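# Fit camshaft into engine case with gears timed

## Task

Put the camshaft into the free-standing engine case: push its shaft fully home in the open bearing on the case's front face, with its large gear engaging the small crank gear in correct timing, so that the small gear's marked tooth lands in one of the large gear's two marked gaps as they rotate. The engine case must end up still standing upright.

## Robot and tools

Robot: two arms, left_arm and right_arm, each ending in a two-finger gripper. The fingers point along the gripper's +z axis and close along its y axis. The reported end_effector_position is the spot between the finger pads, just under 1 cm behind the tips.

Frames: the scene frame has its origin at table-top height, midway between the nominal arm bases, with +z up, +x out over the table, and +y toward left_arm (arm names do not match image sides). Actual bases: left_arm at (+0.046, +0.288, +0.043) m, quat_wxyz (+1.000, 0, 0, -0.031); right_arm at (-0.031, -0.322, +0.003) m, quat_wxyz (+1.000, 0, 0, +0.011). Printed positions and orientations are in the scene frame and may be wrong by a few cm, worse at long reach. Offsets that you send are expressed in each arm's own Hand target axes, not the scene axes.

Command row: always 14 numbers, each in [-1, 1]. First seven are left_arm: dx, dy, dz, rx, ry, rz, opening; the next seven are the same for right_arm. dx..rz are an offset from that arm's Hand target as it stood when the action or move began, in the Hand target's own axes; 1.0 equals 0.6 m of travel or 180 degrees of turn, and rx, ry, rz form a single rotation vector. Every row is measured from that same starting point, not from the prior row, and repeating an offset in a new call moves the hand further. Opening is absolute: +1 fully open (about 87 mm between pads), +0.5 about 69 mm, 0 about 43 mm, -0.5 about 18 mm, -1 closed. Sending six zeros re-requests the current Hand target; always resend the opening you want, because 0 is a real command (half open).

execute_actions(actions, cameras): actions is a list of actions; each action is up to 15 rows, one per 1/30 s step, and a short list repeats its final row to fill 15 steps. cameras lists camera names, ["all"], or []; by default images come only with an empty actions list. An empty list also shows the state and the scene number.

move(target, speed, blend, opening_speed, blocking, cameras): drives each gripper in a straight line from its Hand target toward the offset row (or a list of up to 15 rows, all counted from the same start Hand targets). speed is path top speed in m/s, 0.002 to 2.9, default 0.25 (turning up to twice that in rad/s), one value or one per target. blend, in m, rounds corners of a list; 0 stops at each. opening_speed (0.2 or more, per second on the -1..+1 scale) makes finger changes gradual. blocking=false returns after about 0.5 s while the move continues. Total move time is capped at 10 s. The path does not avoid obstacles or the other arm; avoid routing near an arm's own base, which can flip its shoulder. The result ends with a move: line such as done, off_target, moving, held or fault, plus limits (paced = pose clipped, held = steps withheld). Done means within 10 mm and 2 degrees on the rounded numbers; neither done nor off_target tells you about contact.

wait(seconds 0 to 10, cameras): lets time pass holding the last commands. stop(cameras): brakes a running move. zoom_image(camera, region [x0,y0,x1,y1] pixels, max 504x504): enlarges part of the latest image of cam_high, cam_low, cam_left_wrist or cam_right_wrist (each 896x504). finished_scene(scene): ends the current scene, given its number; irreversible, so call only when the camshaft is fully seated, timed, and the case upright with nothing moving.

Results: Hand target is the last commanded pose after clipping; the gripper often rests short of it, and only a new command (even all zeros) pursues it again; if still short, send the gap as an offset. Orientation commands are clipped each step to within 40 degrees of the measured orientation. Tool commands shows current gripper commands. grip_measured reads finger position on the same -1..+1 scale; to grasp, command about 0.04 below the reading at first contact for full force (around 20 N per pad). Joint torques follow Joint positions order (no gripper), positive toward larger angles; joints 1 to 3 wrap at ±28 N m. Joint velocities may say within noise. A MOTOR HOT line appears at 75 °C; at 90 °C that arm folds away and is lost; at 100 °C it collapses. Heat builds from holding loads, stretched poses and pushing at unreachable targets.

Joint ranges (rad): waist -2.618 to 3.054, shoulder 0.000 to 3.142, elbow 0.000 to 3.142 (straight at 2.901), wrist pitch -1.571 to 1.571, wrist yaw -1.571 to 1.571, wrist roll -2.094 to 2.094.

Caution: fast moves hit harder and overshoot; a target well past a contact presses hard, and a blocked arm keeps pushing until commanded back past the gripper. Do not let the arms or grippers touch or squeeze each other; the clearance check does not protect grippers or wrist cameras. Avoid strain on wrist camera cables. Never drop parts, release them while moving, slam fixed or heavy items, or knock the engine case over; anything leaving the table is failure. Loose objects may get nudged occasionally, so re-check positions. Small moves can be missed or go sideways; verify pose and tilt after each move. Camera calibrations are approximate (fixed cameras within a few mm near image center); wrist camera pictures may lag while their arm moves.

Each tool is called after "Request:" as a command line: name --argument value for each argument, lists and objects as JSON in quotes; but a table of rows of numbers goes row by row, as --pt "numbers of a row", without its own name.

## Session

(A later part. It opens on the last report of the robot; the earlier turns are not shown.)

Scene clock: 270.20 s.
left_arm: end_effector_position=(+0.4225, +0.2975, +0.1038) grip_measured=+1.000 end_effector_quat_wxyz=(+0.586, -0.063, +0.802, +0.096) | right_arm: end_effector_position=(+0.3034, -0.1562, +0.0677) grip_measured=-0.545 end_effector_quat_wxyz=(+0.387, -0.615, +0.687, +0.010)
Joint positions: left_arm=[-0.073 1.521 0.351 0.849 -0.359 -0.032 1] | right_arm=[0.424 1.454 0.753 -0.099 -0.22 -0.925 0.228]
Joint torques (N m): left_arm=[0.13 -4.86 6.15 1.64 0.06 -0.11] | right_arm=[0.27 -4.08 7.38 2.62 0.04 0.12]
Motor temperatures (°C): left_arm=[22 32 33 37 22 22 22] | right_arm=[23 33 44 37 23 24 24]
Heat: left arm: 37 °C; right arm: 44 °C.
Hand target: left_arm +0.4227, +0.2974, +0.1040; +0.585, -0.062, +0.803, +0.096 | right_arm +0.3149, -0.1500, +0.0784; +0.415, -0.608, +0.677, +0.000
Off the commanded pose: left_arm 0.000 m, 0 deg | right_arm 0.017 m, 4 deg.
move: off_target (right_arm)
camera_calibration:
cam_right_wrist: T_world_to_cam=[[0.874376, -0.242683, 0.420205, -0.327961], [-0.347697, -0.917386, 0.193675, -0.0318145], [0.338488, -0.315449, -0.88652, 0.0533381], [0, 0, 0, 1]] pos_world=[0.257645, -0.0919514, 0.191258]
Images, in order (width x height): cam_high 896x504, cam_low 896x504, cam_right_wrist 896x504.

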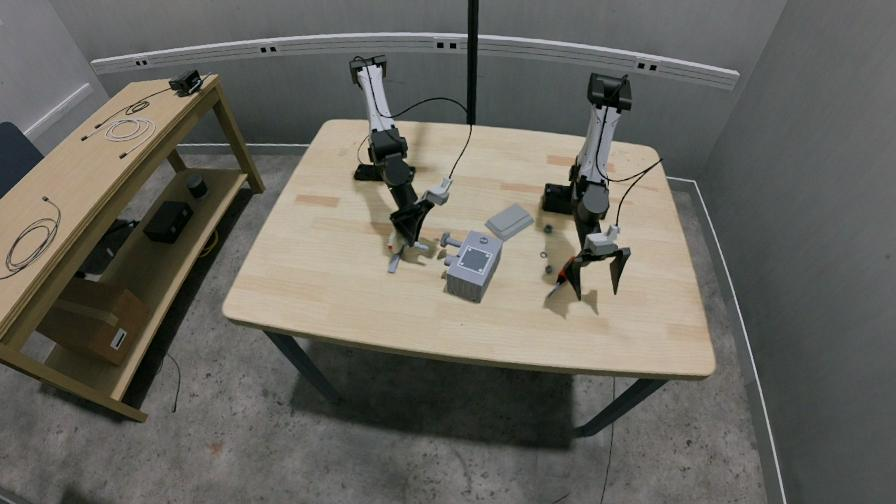

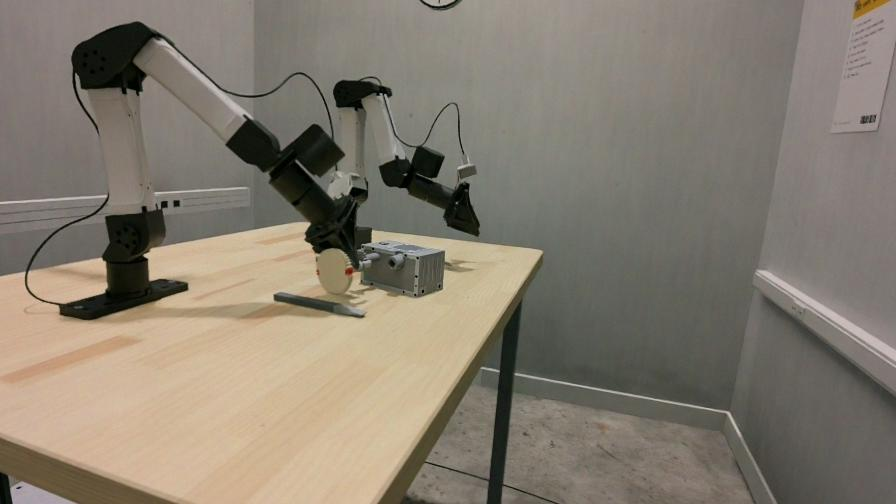

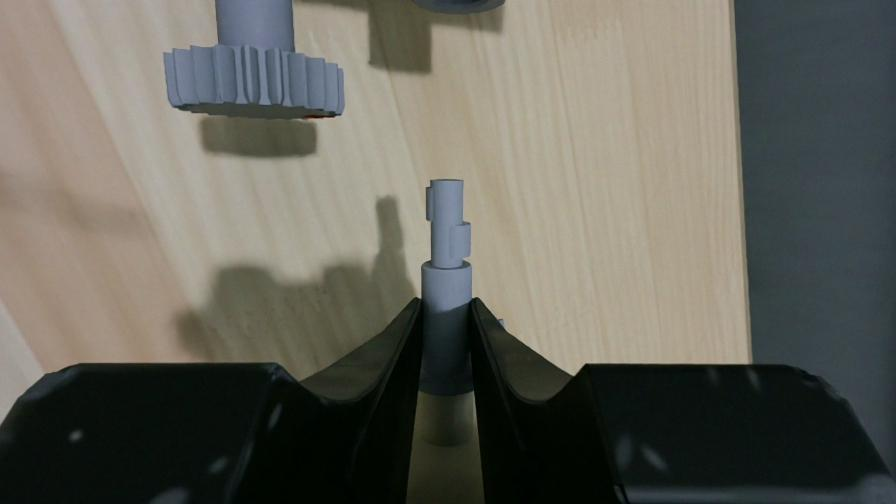

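Request:
move --target '[0,0,0,0,0,0,1,-0.0305,0,0.0413,0,0,0,-0.85]' --speed 0.06 --cameras '["cam_high","cam_right_wrist","cam_low"]'

Request:
zoom_image --camera "cam_low" --region '[290, 200, 450, 305]'

Request:
zoom_image --camera "cam_high" --region '[380, 190, 520, 310]'

Scene clock: 304.83 s.
left_arm: end_effector_position=(+0.4225, +0.2975, +0.1038) grip_measured=+1.000 end_effector_quat_wxyz=(+0.586, -0.063, +0.802, +0.096) | right_arm: end_effector_position=(+0.3041, -0.1359, +0.0484) grip_measured=-0.545 end_effector_quat_wxyz=(+0.370, -0.619, +0.692, +0.013)
Joint positions: left_arm=[-0.073 1.521 0.351 0.849 -0.359 -0.032 1] | right_arm=[0.491 1.551 0.778 -0.056 -0.172 -0.88 0.228]
Joint torques (N m): left_arm=[0.2 -4.75 5.97 1.64 0.1 -0.08] | right_arm=[0.27 -4.63 10.81 2.58 0.08 0.12]
Heat: left arm: 37 °C; right arm: 43 °C.
Hand target: left_arm +0.4227, +0.2974, +0.1040; +0.585, -0.062, +0.803, +0.096 | right_arm +0.3271, -0.1223, +0.0724; +0.415, -0.608, +0.677, +0.000
Off the commanded pose: left_arm 0.000 m, 0 deg | right_arm 0.036 m, 6 deg.
move: off_target (right_arm)
camera_calibration:
cam_right_wrist: T_world_to_cam=[[0.887221, -0.232776, 0.398315, -0.316972], [-0.33989, -0.913603, 0.22317, -0.012487], [0.311953, -0.333384, -0.889685, 0.0481435], [0, 0, 0, 1]] pos_world=[0.261961, -0.0691413, 0.171874]
Images, in order (width x height): cam_high 896x504, cam_low 896x504, cam_right_wrist 896x504.

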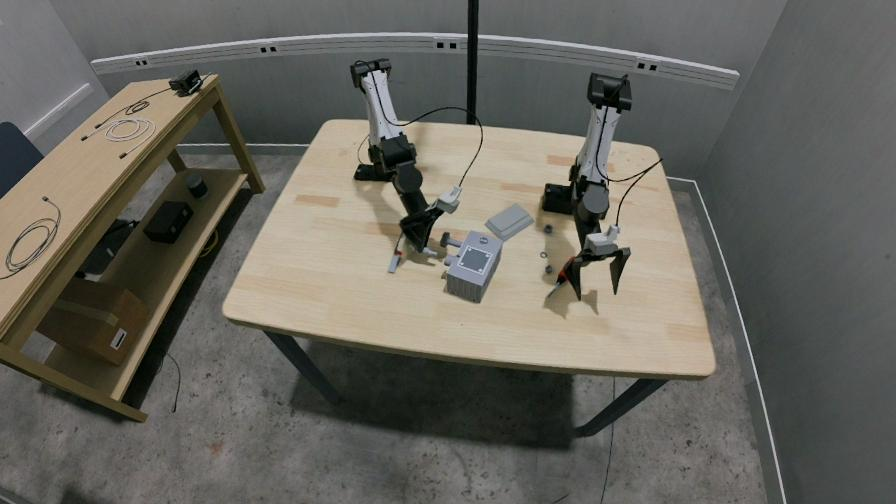

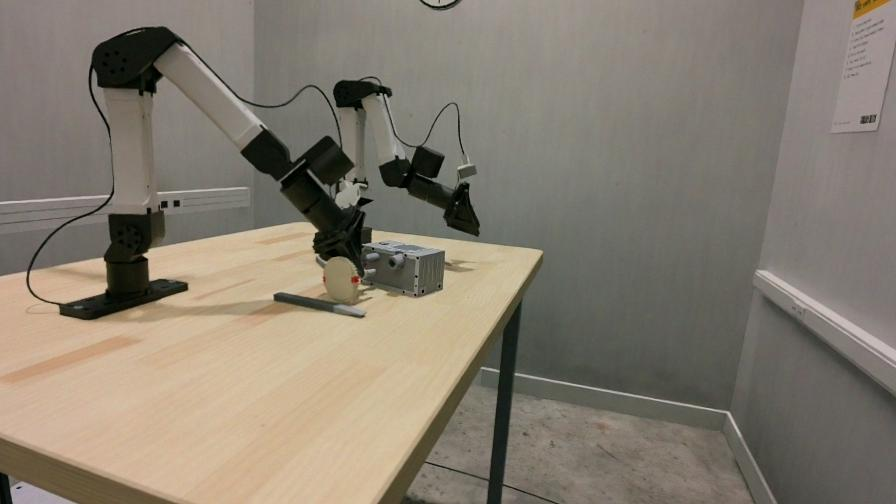

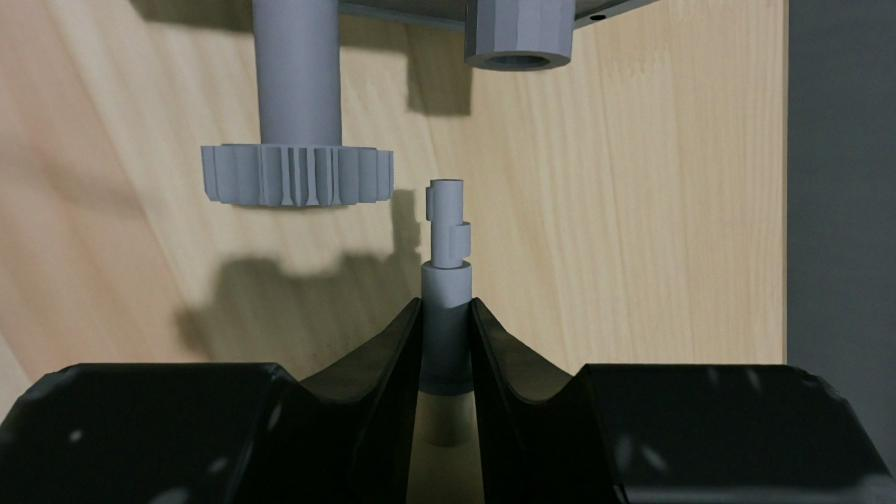

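Scaled by 3.150 from the camera's 896x504 image, which has a finer 1280x720 frame.

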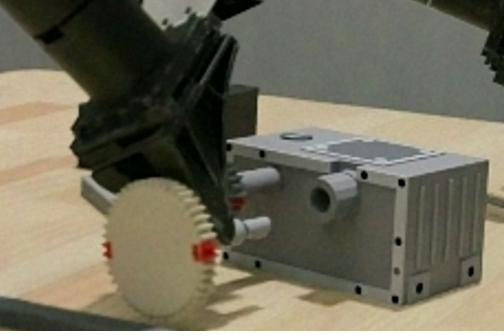

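Scaled by 3.600 from the camera's 896x504 image, which has a finer 1280x720 frame.

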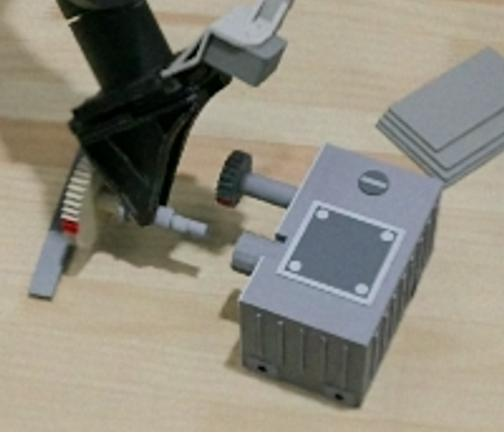

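Request:
move --target '[0,0,0,0,0,0,1,-0.0047,-0.0437,0.002,0,0,0,-0.85]' --speed 0.06 --cameras '["cam_right_wrist","cam_low"]'

Request:
zoom_image --camera "cam_low" --region '[290, 200, 450, 305]'

Scene clock: 316.93 s.
left_arm: end_effector_position=(+0.4225, +0.2975, +0.1038) grip_measured=+1.000 end_effector_quat_wxyz=(+0.586, -0.063, +0.802, +0.096) | right_arm: end_effector_position=(+0.3335, -0.1344, +0.0664) grip_measured=-0.545 end_effector_quat_wxyz=(+0.385, -0.610, +0.692, +0.003)
Joint positions: left_arm=[-0.073 1.521 0.351 0.849 -0.359 -0.032 1] | right_arm=[0.456 1.599 0.884 -0.081 -0.179 -0.893 0.228]
Joint torques (N m): left_arm=[-0.01 -4.96 5.96 1.63 0.05 -0.05] | right_arm=[-0.64 -5.2 10.97 2.18 -0.21 -0.08]
Heat: left arm: 37 °C; right arm: 47 °C.
Hand target: left_arm +0.4227, +0.2974, +0.1040; +0.585, -0.062, +0.803, +0.096 | right_arm +0.3491, -0.1263, +0.0864; +0.415, -0.608, +0.677, +0.000
Off the commanded pose: left_arm 0.000 m, 0 deg | right_arm 0.027 m, 4 deg.
move: off_target (right_arm)
camera_calibration:
cam_right_wrist: T_world_to_cam=[[0.869079, -0.255569, 0.42354, -0.348622], [-0.364754, -0.90944, 0.199686, 0.0052457], [0.33415, -0.32803, -0.883595, 0.0483919], [0, 0, 0, 1]] pos_world=[0.288723, -0.0684523, 0.189367]
Images, in order (width x height): cam_low 896x504, cam_right_wrist 896x504.

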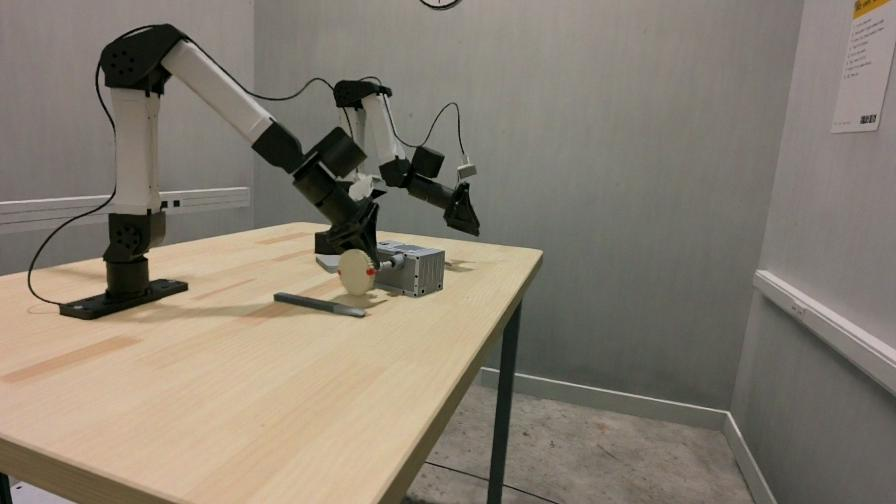

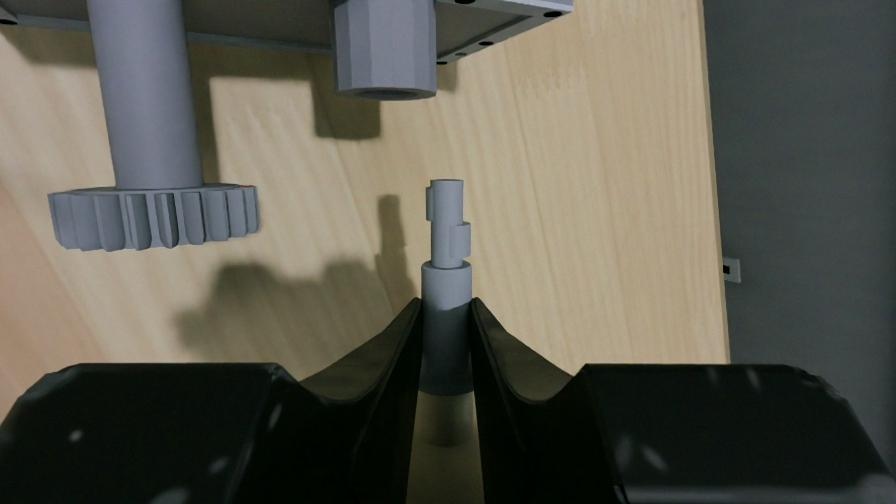

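Scaled by 3.150 from the camera's 896x504 image, which has a finer 1280x720 frame.

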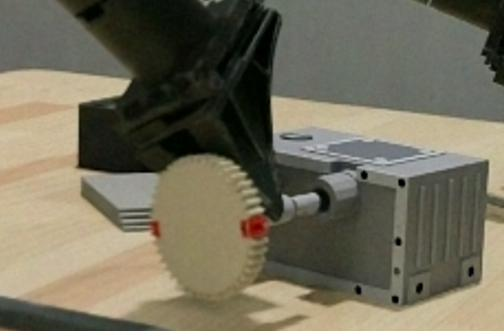

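Request:
move --target '[0,0,0,0,0,0,1,-0.003,0.032,-0.004,0,0,0,-0.85]' --speed 0.04 --cameras '["cam_right_wrist","cam_low"]'

Request:
zoom_image --camera "cam_low" --region '[290, 200, 450, 305]'

Scene clock: 351.57 s.
left_arm: end_effector_position=(+0.4225, +0.2975, +0.1038) grip_measured=+1.000 end_effector_quat_wxyz=(+0.586, -0.063, +0.802, +0.096) | right_arm: end_effector_position=(+0.3204, -0.1282, +0.0574) grip_measured=-0.545 end_effector_quat_wxyz=(+0.375, -0.618, +0.691, +0.012)
Joint positions: left_arm=[-0.073 1.521 0.351 0.849 -0.359 -0.032 1] | right_arm=[0.487 1.595 0.856 -0.079 -0.175 -0.883 0.228]
Joint torques (N m): left_arm=[0.29 -4.85 5.86 1.66 0.1 -0.11] | right_arm=[0.27 -7.45 7.28 2.55 0.05 0.13]
Motor temperatures (°C): left_arm=[22 32 33 37 22 22 22] | right_arm=[23 33 51 40 23 24 25]
Heat: left arm: 37 °C; right arm: 51 °C.
Hand target: left_arm +0.4227, +0.2974, +0.1040; +0.585, -0.062, +0.803, +0.096 | right_arm +0.3318, -0.1210, +0.0792; +0.415, -0.608, +0.677, +0.000
Off the commanded pose: left_arm 0.000 m, 0 deg | right_arm 0.026 m, 5 deg.
move: off_target (right_arm)
camera_calibration:
cam_right_wrist: T_world_to_cam=[[0.883462, -0.235233, 0.405167, -0.332735], [-0.342101, -0.914772, 0.214847, -0.000799912], [0.320096, -0.328417, -0.88864, 0.051635], [0, 0, 0, 1]] pos_world=[0.277156, -0.0620441, 0.18087]
Images, in order (width x height): cam_low 896x504, cam_right_wrist 896x504.

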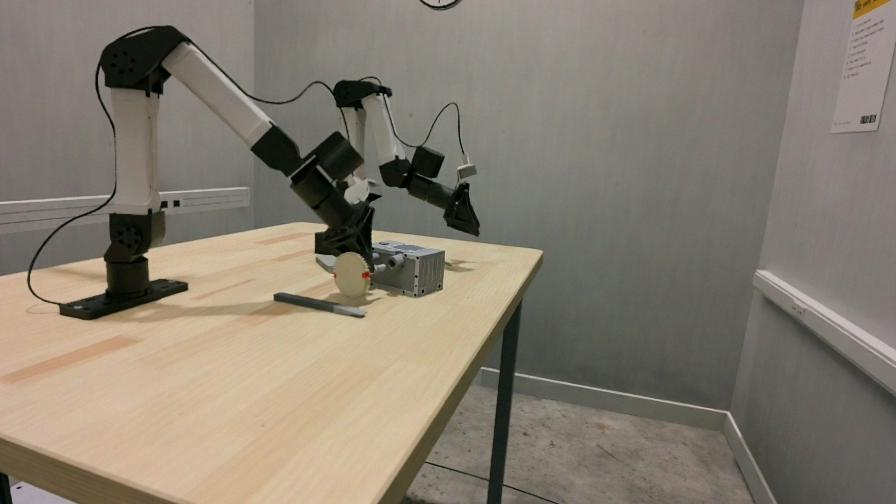

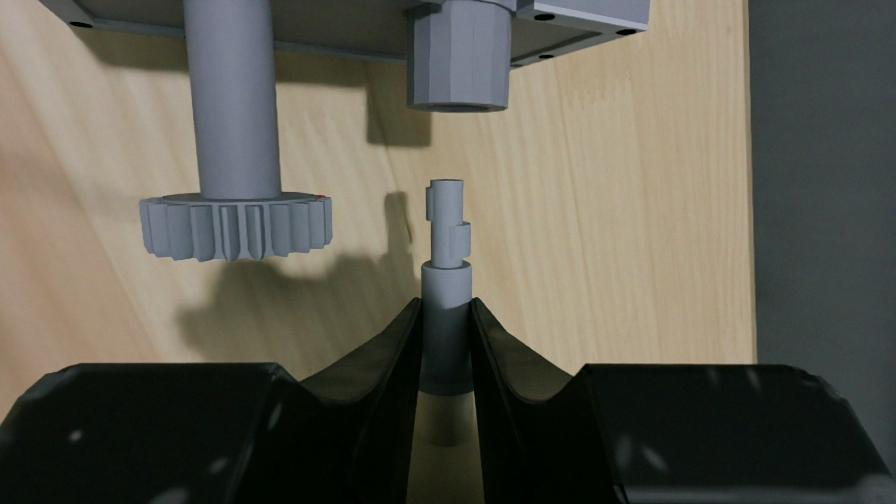

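Scaled by 3.150 from the camera's 896x504 image, which has a finer 1280x720 frame.

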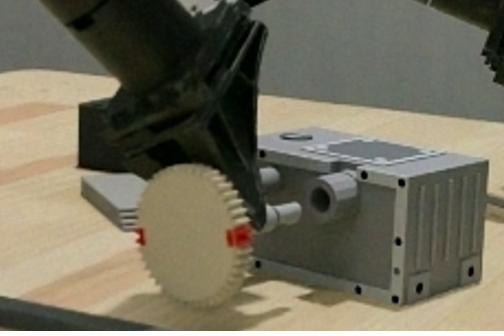

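Request:
move --target '[0,0,0,0,0,0,1,-0.018,-0.0097,0.01,0,0,0,-0.85]' --speed 0.04 --cameras '["cam_right_wrist","cam_low"]'

Request:
zoom_image --camera "cam_low" --region '[290, 200, 450, 305]'

Scene clock: 366.70 s.
left_arm: end_effector_position=(+0.4225, +0.2975, +0.1038) grip_measured=+1.000 end_effector_quat_wxyz=(+0.586, -0.063, +0.802, +0.096) | right_arm: end_effector_position=(+0.3220, -0.1215, +0.0631) grip_measured=-0.545 end_effector_quat_wxyz=(+0.381, -0.617, +0.689, +0.010)
Joint positions: left_arm=[-0.073 1.521 0.351 0.849 -0.359 -0.032 1] | right_arm=[0.504 1.595 0.872 -0.079 -0.162 -0.871 0.228]
Joint torques (N m): left_arm=[0.2 -4.74 5.97 1.67 0.08 -0.07] | right_arm=[0.32 -5.08 10.95 2.34 0.06 0.11]
Heat: left arm: 37 °C; right arm: 49 °C.
Hand target: left_arm +0.4227, +0.2974, +0.1040; +0.585, -0.062, +0.803, +0.096 | right_arm +0.3392, -0.1106, +0.0844; +0.415, -0.608, +0.677, +0.000
Off the commanded pose: left_arm 0.000 m, 0 deg | right_arm 0.029 m, 4 deg.
move: off_target (right_arm)
camera_calibration:
cam_right_wrist: T_world_to_cam=[[0.878263, -0.237836, 0.414835, -0.33414], [-0.345058, -0.915814, 0.205474, 0.00604547], [0.331043, -0.323602, -0.886393, 0.0552754], [0, 0, 0, 1]] pos_world=[0.27725, -0.0560468, 0.186367]
Images, in order (width x height): cam_low 896x504, cam_right_wrist 896x504.

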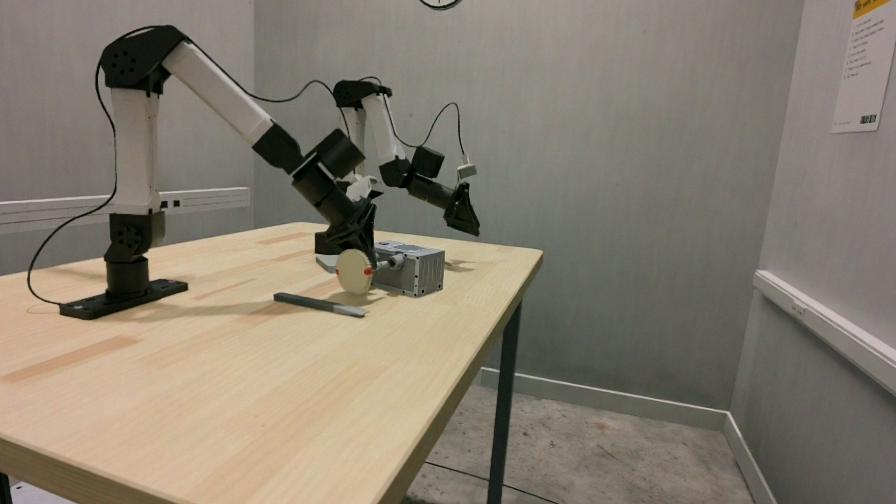

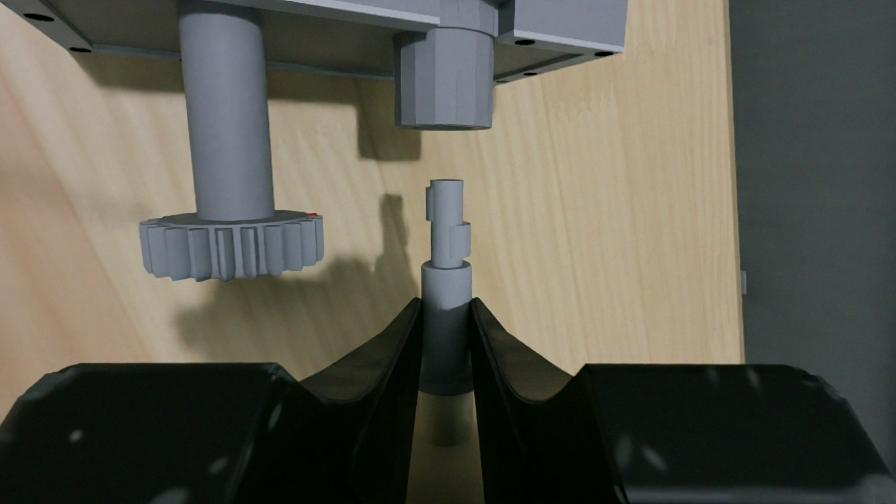

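Scaled by 3.150 from the camera's 896x504 image, which has a finer 1280x720 frame.

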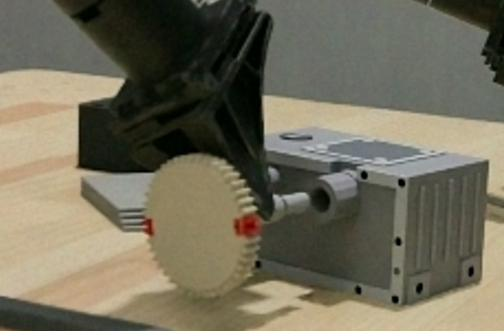

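Request:
move --target '[0,0,0,0,0,0,1,-0.0133,-0.0015,0.0203,0,0,0,-0.85]' --speed 0.04 --cameras '["cam_right_wrist","cam_low"]'

Request:
zoom_image --camera "cam_low" --region '[320, 220, 440, 300]'

Scene clock: 380.43 s.
left_arm: end_effector_position=(+0.4225, +0.2975, +0.1038) grip_measured=+1.000 end_effector_quat_wxyz=(+0.586, -0.063, +0.802, +0.096) | right_arm: end_effector_position=(+0.3262, -0.1112, +0.0578) grip_measured=-0.545 end_effector_quat_wxyz=(+0.374, -0.619, +0.691, +0.010)
Joint positions: left_arm=[-0.073 1.521 0.351 0.849 -0.359 -0.032 1] | right_arm=[0.527 1.644 0.909 -0.079 -0.145 -0.856 0.228]
Joint torques (N m): left_arm=[0.21 -4.72 5.98 1.62 0.07 -0.09] | right_arm=[0.32 -5.44 11.03 2.46 0.08 0.11]
Heat: left arm: 38 °C; right arm: 49 °C.
Hand target: left_arm +0.4227, +0.2974, +0.1040; +0.585, -0.062, +0.803, +0.096 | right_arm +0.3461, -0.0981, +0.0814; +0.415, -0.608, +0.677, +0.000
Off the commanded pose: left_arm 0.000 m, 0 deg | right_arm 0.034 m, 5 deg.
move: off_target (right_arm)
camera_calibration:
cam_right_wrist: T_world_to_cam=[[0.883012, -0.23385, 0.406944, -0.333786], [-0.342236, -0.914143, 0.217294, 0.0165439], [0.321191, -0.331144, -0.887232, 0.0549307], [0, 0, 0, 1]] pos_world=[0.282756, -0.0447426, 0.180974]
Images, in order (width x height): cam_low 896x504, cam_right_wrist 896x504.

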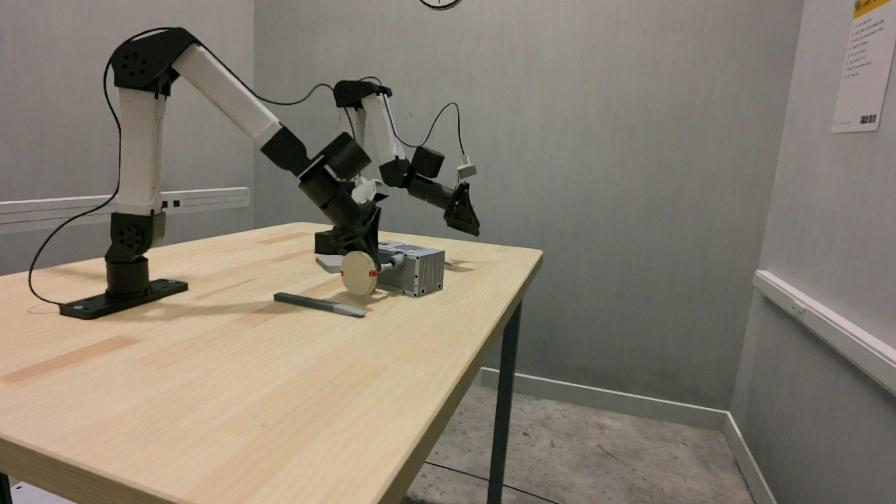

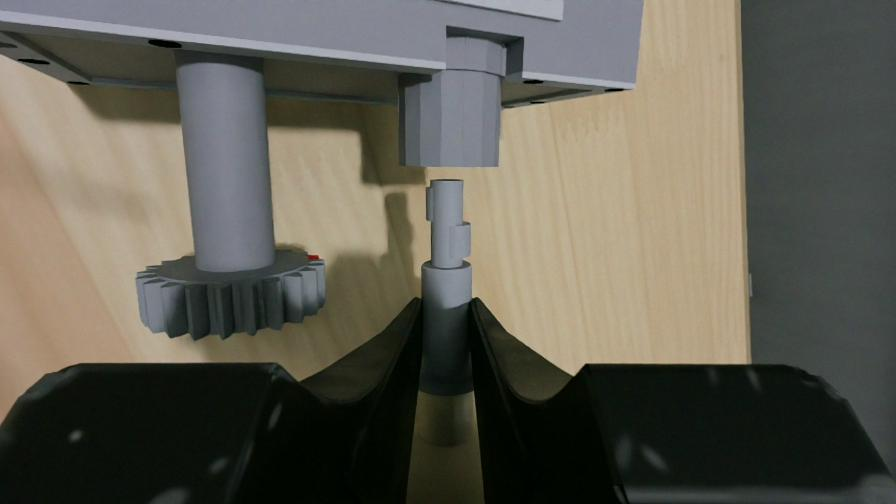

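Scaled by 4.200 from the camera's 896x504 image, which has a finer 1280x720 frame.

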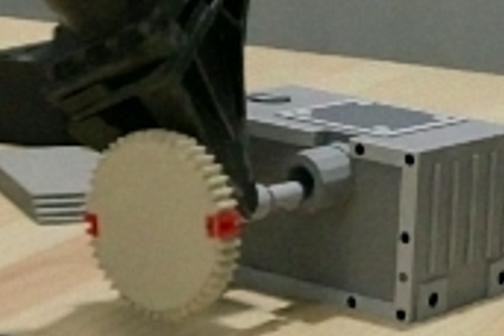

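Request:
move --target '[0,0,0,0,0,0,1,-0.0148,-0.004,0.0032,0,0,0,-0.85]' --speed 0.04 --cameras '["cam_right_wrist","cam_low"]'

Request:
zoom_image --camera "cam_low" --region '[350, 240, 420, 290]'

Request:
zoom_image --camera "cam_right_wrist" --region '[370, 80, 530, 310]'

Scene clock: 394.17 s.
left_arm: end_effector_position=(+0.4225, +0.2975, +0.1038) grip_measured=+1.000 end_effector_quat_wxyz=(+0.586, -0.063, +0.802, +0.096) | right_arm: end_effector_position=(+0.3313, -0.1016, +0.0637) grip_measured=-0.545 end_effector_quat_wxyz=(+0.381, -0.618, +0.688, +0.009)
Joint positions: left_arm=[-0.073 1.521 0.351 0.849 -0.359 -0.032 1] | right_arm=[0.543 1.66 0.944 -0.081 -0.135 -0.845 0.228]
Joint torques (N m): left_arm=[0.18 -4.78 5.94 1.66 0.06 -0.09] | right_arm=[0.27 -5.67 11.33 2.28 0.11 0.13]
Heat: left arm: 38 °C; right arm: 49 °C.
Hand target: left_arm +0.4227, +0.2974, +0.1040; +0.585, -0.062, +0.803, +0.096 | right_arm +0.3484, -0.0905, +0.0863; +0.415, -0.608, +0.677, +0.000
Off the commanded pose: left_arm 0.000 m, 0 deg | right_arm 0.030 m, 4 deg.
move: off_target (right_arm)
camera_calibration:
cam_right_wrist: T_world_to_cam=[[0.878414, -0.235686, 0.415742, -0.337785], [-0.343288, -0.916403, 0.205814, 0.0266966], [0.332479, -0.323509, -0.885889, 0.0587328], [0, 0, 0, 1]] pos_world=[0.286352, -0.0361459, 0.186968]
Images, in order (width x height): cam_low 896x504, cam_right_wrist 896x504.

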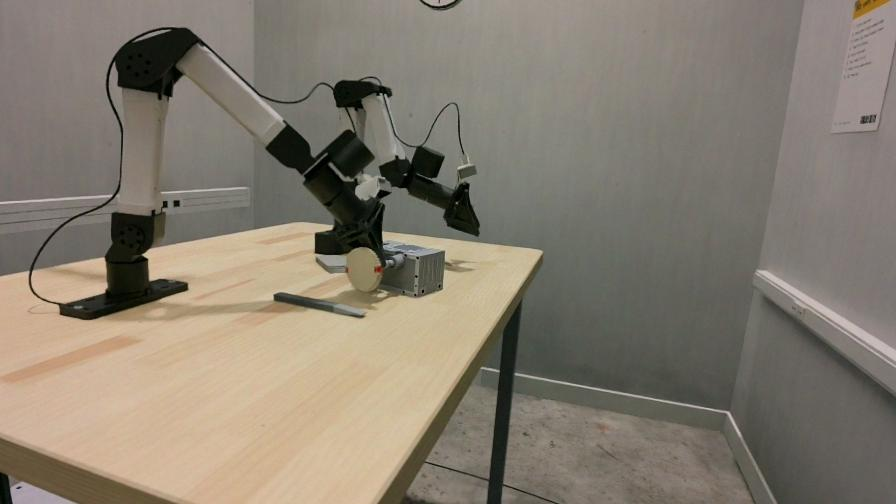

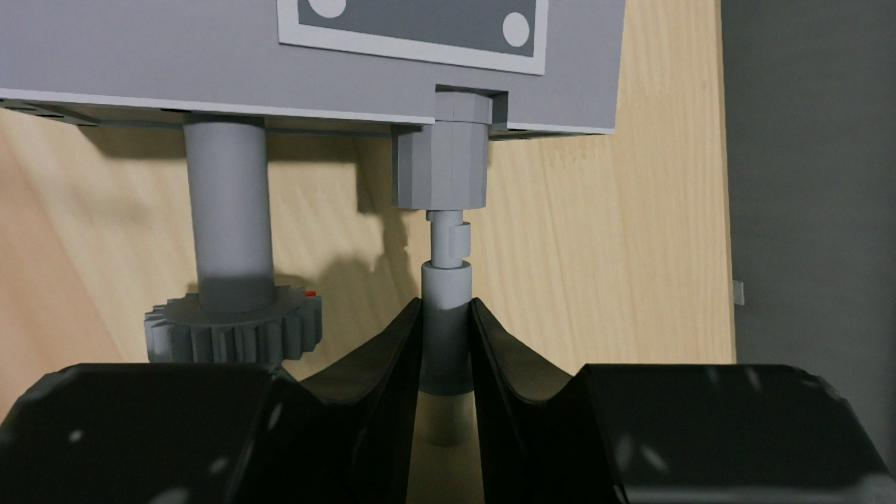

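Scaled by 7.200 from the camera's 896x504 image, which has a finer 1280x720 frame.

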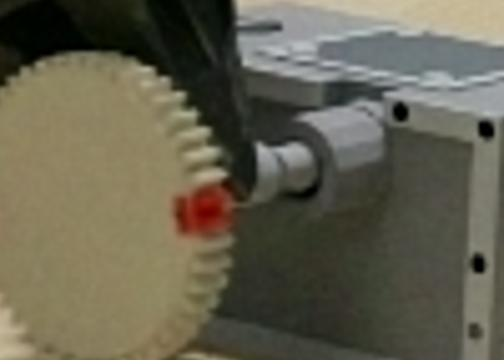

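Scaled by 2.191 from the camera's 896x504 image, which has a finer 1280x720 frame.

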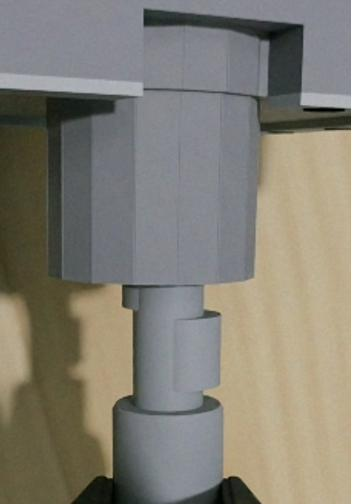

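Request:
move --target '[0,0,0,0,0,0,1,-0.0128,0.0005,0.0158,0,0,0,-0.85]' --speed 0.04 --cameras '["cam_right_wrist","cam_low"]'

Request:
zoom_image --camera "cam_low" --region '[340, 230, 440, 300]'

Request:
zoom_image --camera "cam_right_wrist" --region '[370, 80, 530, 310]'

Scene clock: 404.80 s.
left_arm: end_effector_position=(+0.4225, +0.2975, +0.1038) grip_measured=+1.000 end_effector_quat_wxyz=(+0.586, -0.063, +0.802, +0.096) | right_arm: end_effector_position=(+0.3340, -0.0953, +0.0597) grip_measured=-0.545 end_effector_quat_wxyz=(+0.374, -0.617, +0.692, +0.006)
Joint positions: left_arm=[-0.073 1.521 0.351 0.849 -0.359 -0.032 1] | right_arm=[0.561 1.695 0.974 -0.091 -0.113 -0.83 0.228]
Joint torques (N m): left_arm=[0.16 -4.81 5.91 1.64 0.06 -0.11] | right_arm=[0.51 -5.74 11.51 2.43 0.06 0.11]
Heat: left arm: 38 °C; right arm: 49 °C.
Hand target: left_arm +0.4227, +0.2974, +0.1040; +0.585, -0.062, +0.803, +0.096 | right_arm +0.3529, -0.0793, +0.0842; +0.415, -0.608, +0.677, +0.000
Off the commanded pose: left_arm 0.000 m, 0 deg | right_arm 0.035 m, 5 deg.
move: off_target (right_arm)
camera_calibration:
cam_right_wrist: T_world_to_cam=[[0.880307, -0.237854, 0.410469, -0.337342], [-0.349184, -0.910565, 0.221228, 0.0357897], [0.321138, -0.338078, -0.884632, 0.0585889], [0, 0, 0, 1]] pos_world=[0.290647, -0.0278418, 0.18238]
Images, in order (width x height): cam_low 896x504, cam_right_wrist 896x504.

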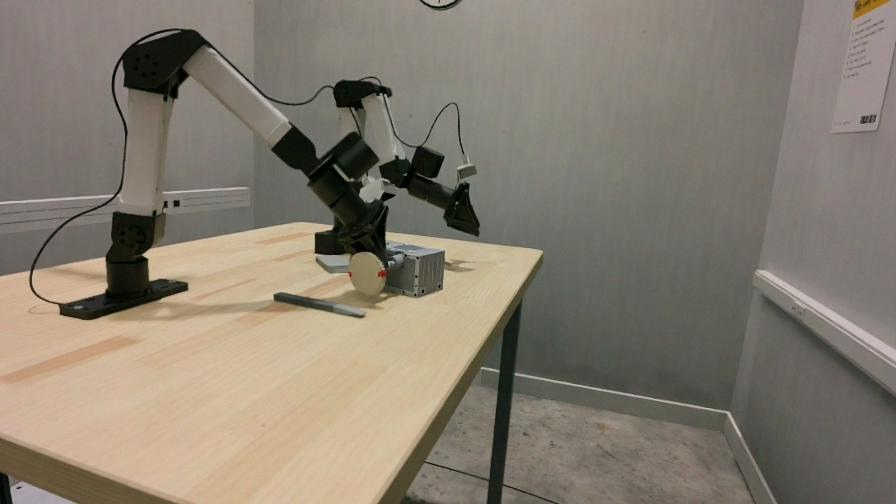

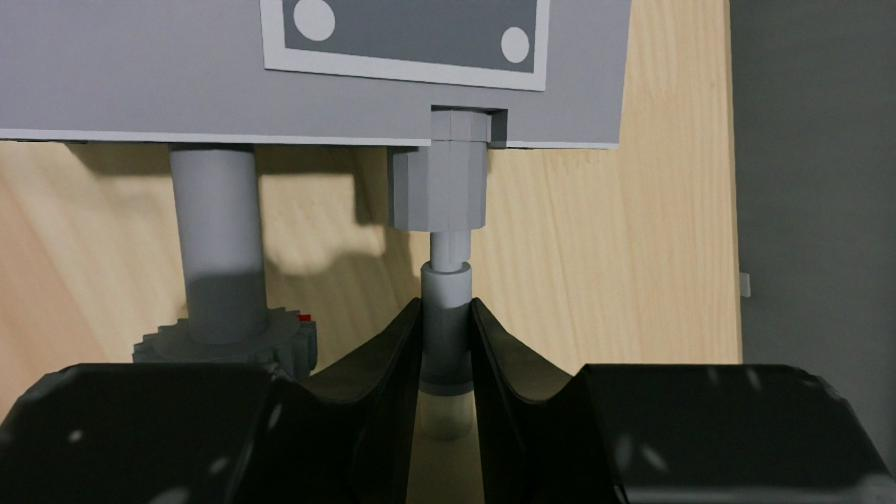

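Scaled by 5.040 from the camera's 896x504 image, which has a finer 1280x720 frame.

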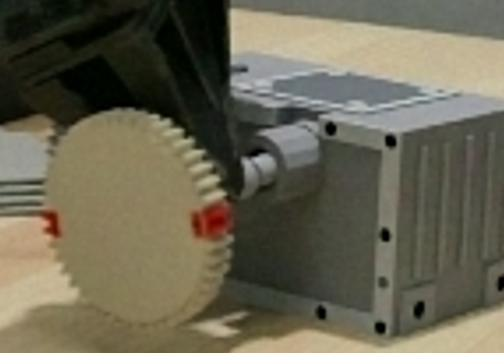

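Scaled by 2.191 from the camera's 896x504 image, which has a finer 1280x720 frame.

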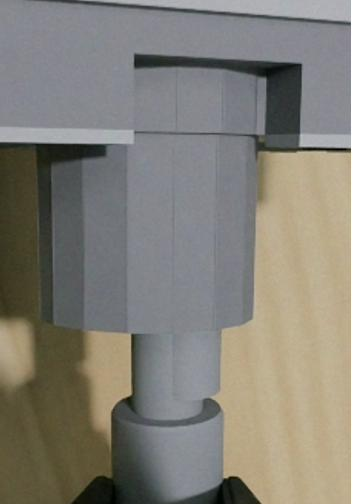

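Request:
move --target '[0,0,0,0,0,0,1,-0.019,0.003,0.009,0,0,0,-0.85]' --speed 0.04 --cameras '["cam_right_wrist","cam_low"]'

Request:
zoom_image --camera "cam_low" --region '[340, 230, 440, 300]'

Request:
zoom_image --camera "cam_right_wrist" --region '[370, 80, 530, 310]'

Scene clock: 416.43 s.
left_arm: end_effector_position=(+0.4225, +0.2975, +0.1038) grip_measured=+1.000 end_effector_quat_wxyz=(+0.586, -0.063, +0.802, +0.096) | right_arm: end_effector_position=(+0.3334, -0.0864, +0.0596) grip_measured=-0.545 end_effector_quat_wxyz=(+0.365, -0.619, +0.695, -0.001)
Joint positions: left_arm=[-0.073 1.521 0.351 0.849 -0.359 -0.032 1] | right_arm=[0.593 1.72 1.013 -0.12 -0.075 -0.812 0.228]
Joint torques (N m): left_arm=[0.16 -4.93 5.93 1.64 0.06 -0.1] | right_arm=[0.27 -6.19 11.25 2.62 -0.11 0.12]
Heat: left arm: 38 °C; right arm: 52 °C.
Hand target: left_arm +0.4227, +0.2974, +0.1040; +0.585, -0.062, +0.803, +0.096 | right_arm +0.3535, -0.0666, +0.0863; +0.415, -0.608, +0.677, +0.000
Off the commanded pose: left_arm 0.000 m, 0 deg | right_arm 0.039 m, 6 deg.
move: off_target (right_arm)
camera_calibration:
cam_right_wrist: T_world_to_cam=[[0.880873, -0.234138, 0.411392, -0.334653], [-0.353781, -0.903062, 0.243551, 0.0445288], [0.314488, -0.36008, -0.878316, 0.061682], [0, 0, 0, 1]] pos_world=[0.291142, -0.0159322, 0.181005]
Images, in order (width x height): cam_low 896x504, cam_right_wrist 896x504.

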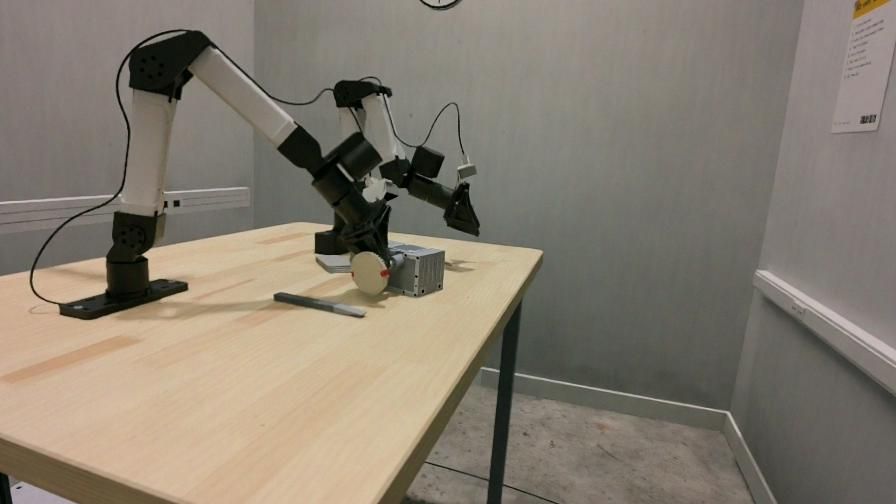

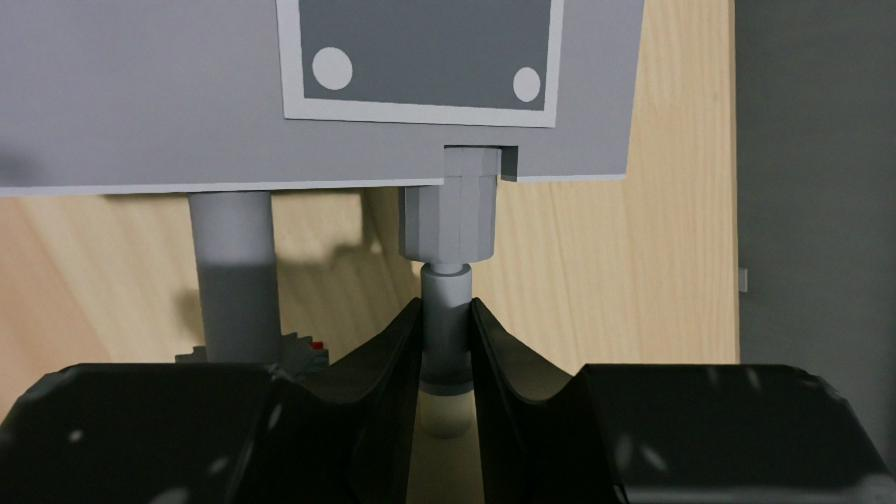

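Scaled by 5.040 from the camera's 896x504 image, which has a finer 1280x720 frame.

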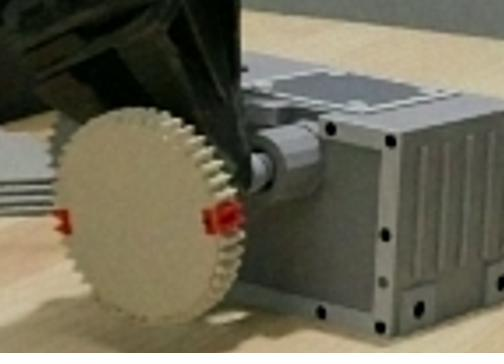

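Scaled by 2.191 from the camera's 896x504 image, which has a finer 1280x720 frame.

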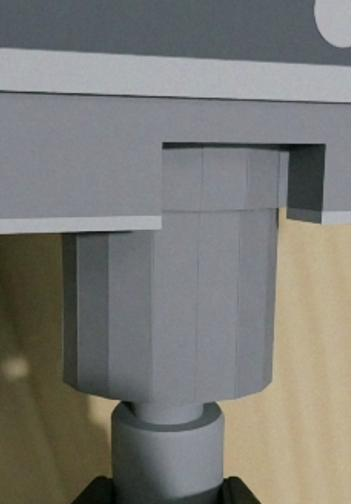

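Request:
move --target '[0,0,0,0,0,0,1,-0.0095,-0.0048,-0.0032,0,0,0,-0.85]' --speed 0.03 --cameras '["cam_right_wrist","cam_low"]'

Request:
zoom_image --camera "cam_low" --region '[340, 230, 440, 300]'

Request:
zoom_image --camera "cam_right_wrist" --region '[370, 180, 530, 460]'

Scene clock: 437.43 s.
left_arm: end_effector_position=(+0.4225, +0.2975, +0.1038) grip_measured=+1.000 end_effector_quat_wxyz=(+0.586, -0.063, +0.802, +0.096) | right_arm: end_effector_position=(+0.3336, -0.0844, +0.0611) grip_measured=-0.545 end_effector_quat_wxyz=(+0.363, -0.619, +0.696, +0.000)
Joint positions: left_arm=[-0.073 1.521 0.351 0.849 -0.359 -0.032 1] | right_arm=[0.596 1.724 1.027 -0.133 -0.075 -0.808 0.228]
Joint torques (N m): left_arm=[0.08 -4.62 5.98 1.65 0.04 -0.1] | right_arm=[0.47 -6.65 12.15 2.48 -0.06 0.11]
Heat: left arm: 38 °C; right arm: 53 °C.
Hand target: left_arm +0.4227, +0.2974, +0.1040; +0.585, -0.062, +0.803, +0.096 | right_arm +0.3542, -0.0638, +0.0920; +0.415, -0.608, +0.677, +0.000
Off the commanded pose: left_arm 0.000 m, 0 deg | right_arm 0.043 m, 6 deg.
move: off_target (right_arm)
camera_calibration:
cam_right_wrist: T_world_to_cam=[[0.882912, -0.234464, 0.406808, -0.335441], [-0.352805, -0.902977, 0.245276, 0.0456415], [0.309831, -0.360081, -0.87997, 0.0652726], [0, 0, 0, 1]] pos_world=[0.292044, -0.0139323, 0.182704]
Images, in order (width x height): cam_low 896x504, cam_right_wrist 896x504.

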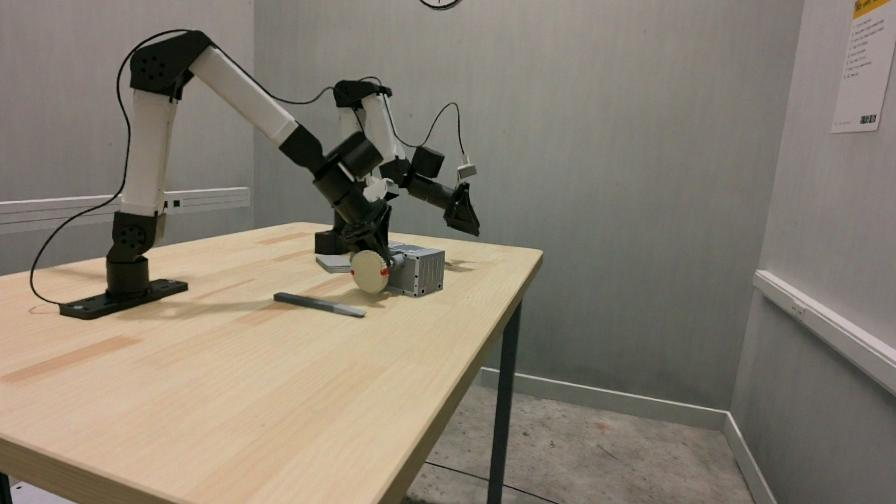

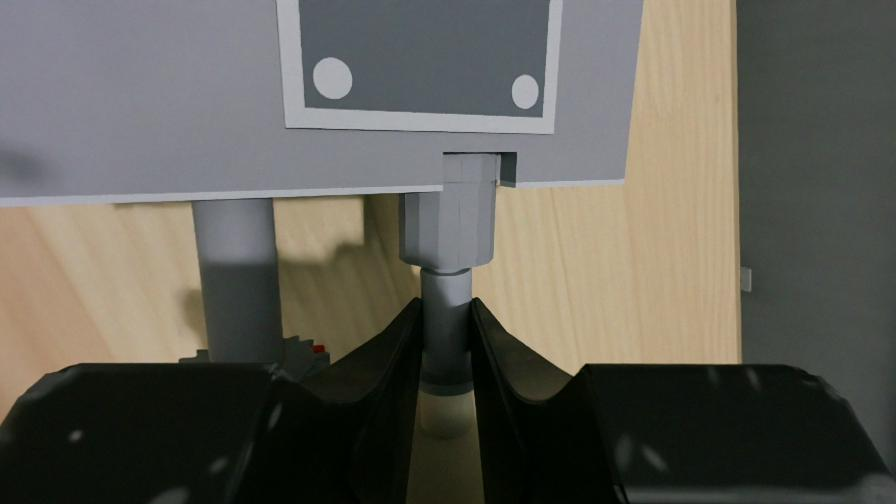

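Scaled by 5.040 from the camera's 896x504 image, which has a finer 1280x720 frame.

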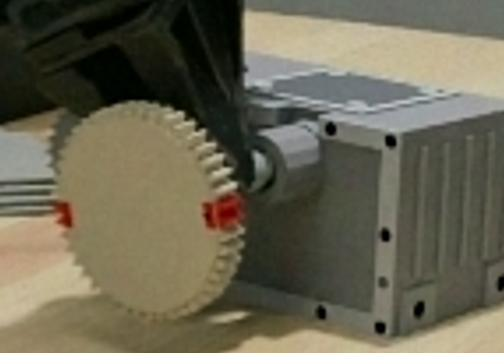

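Scaled by 1.800 from the camera's 896x504 image, which has a finer 1280x720 frame.

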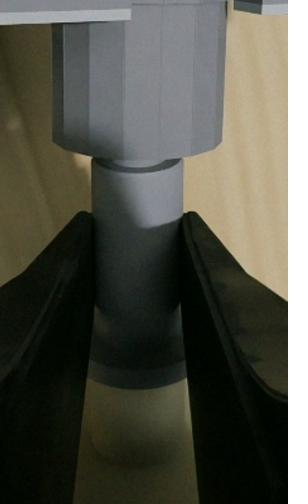

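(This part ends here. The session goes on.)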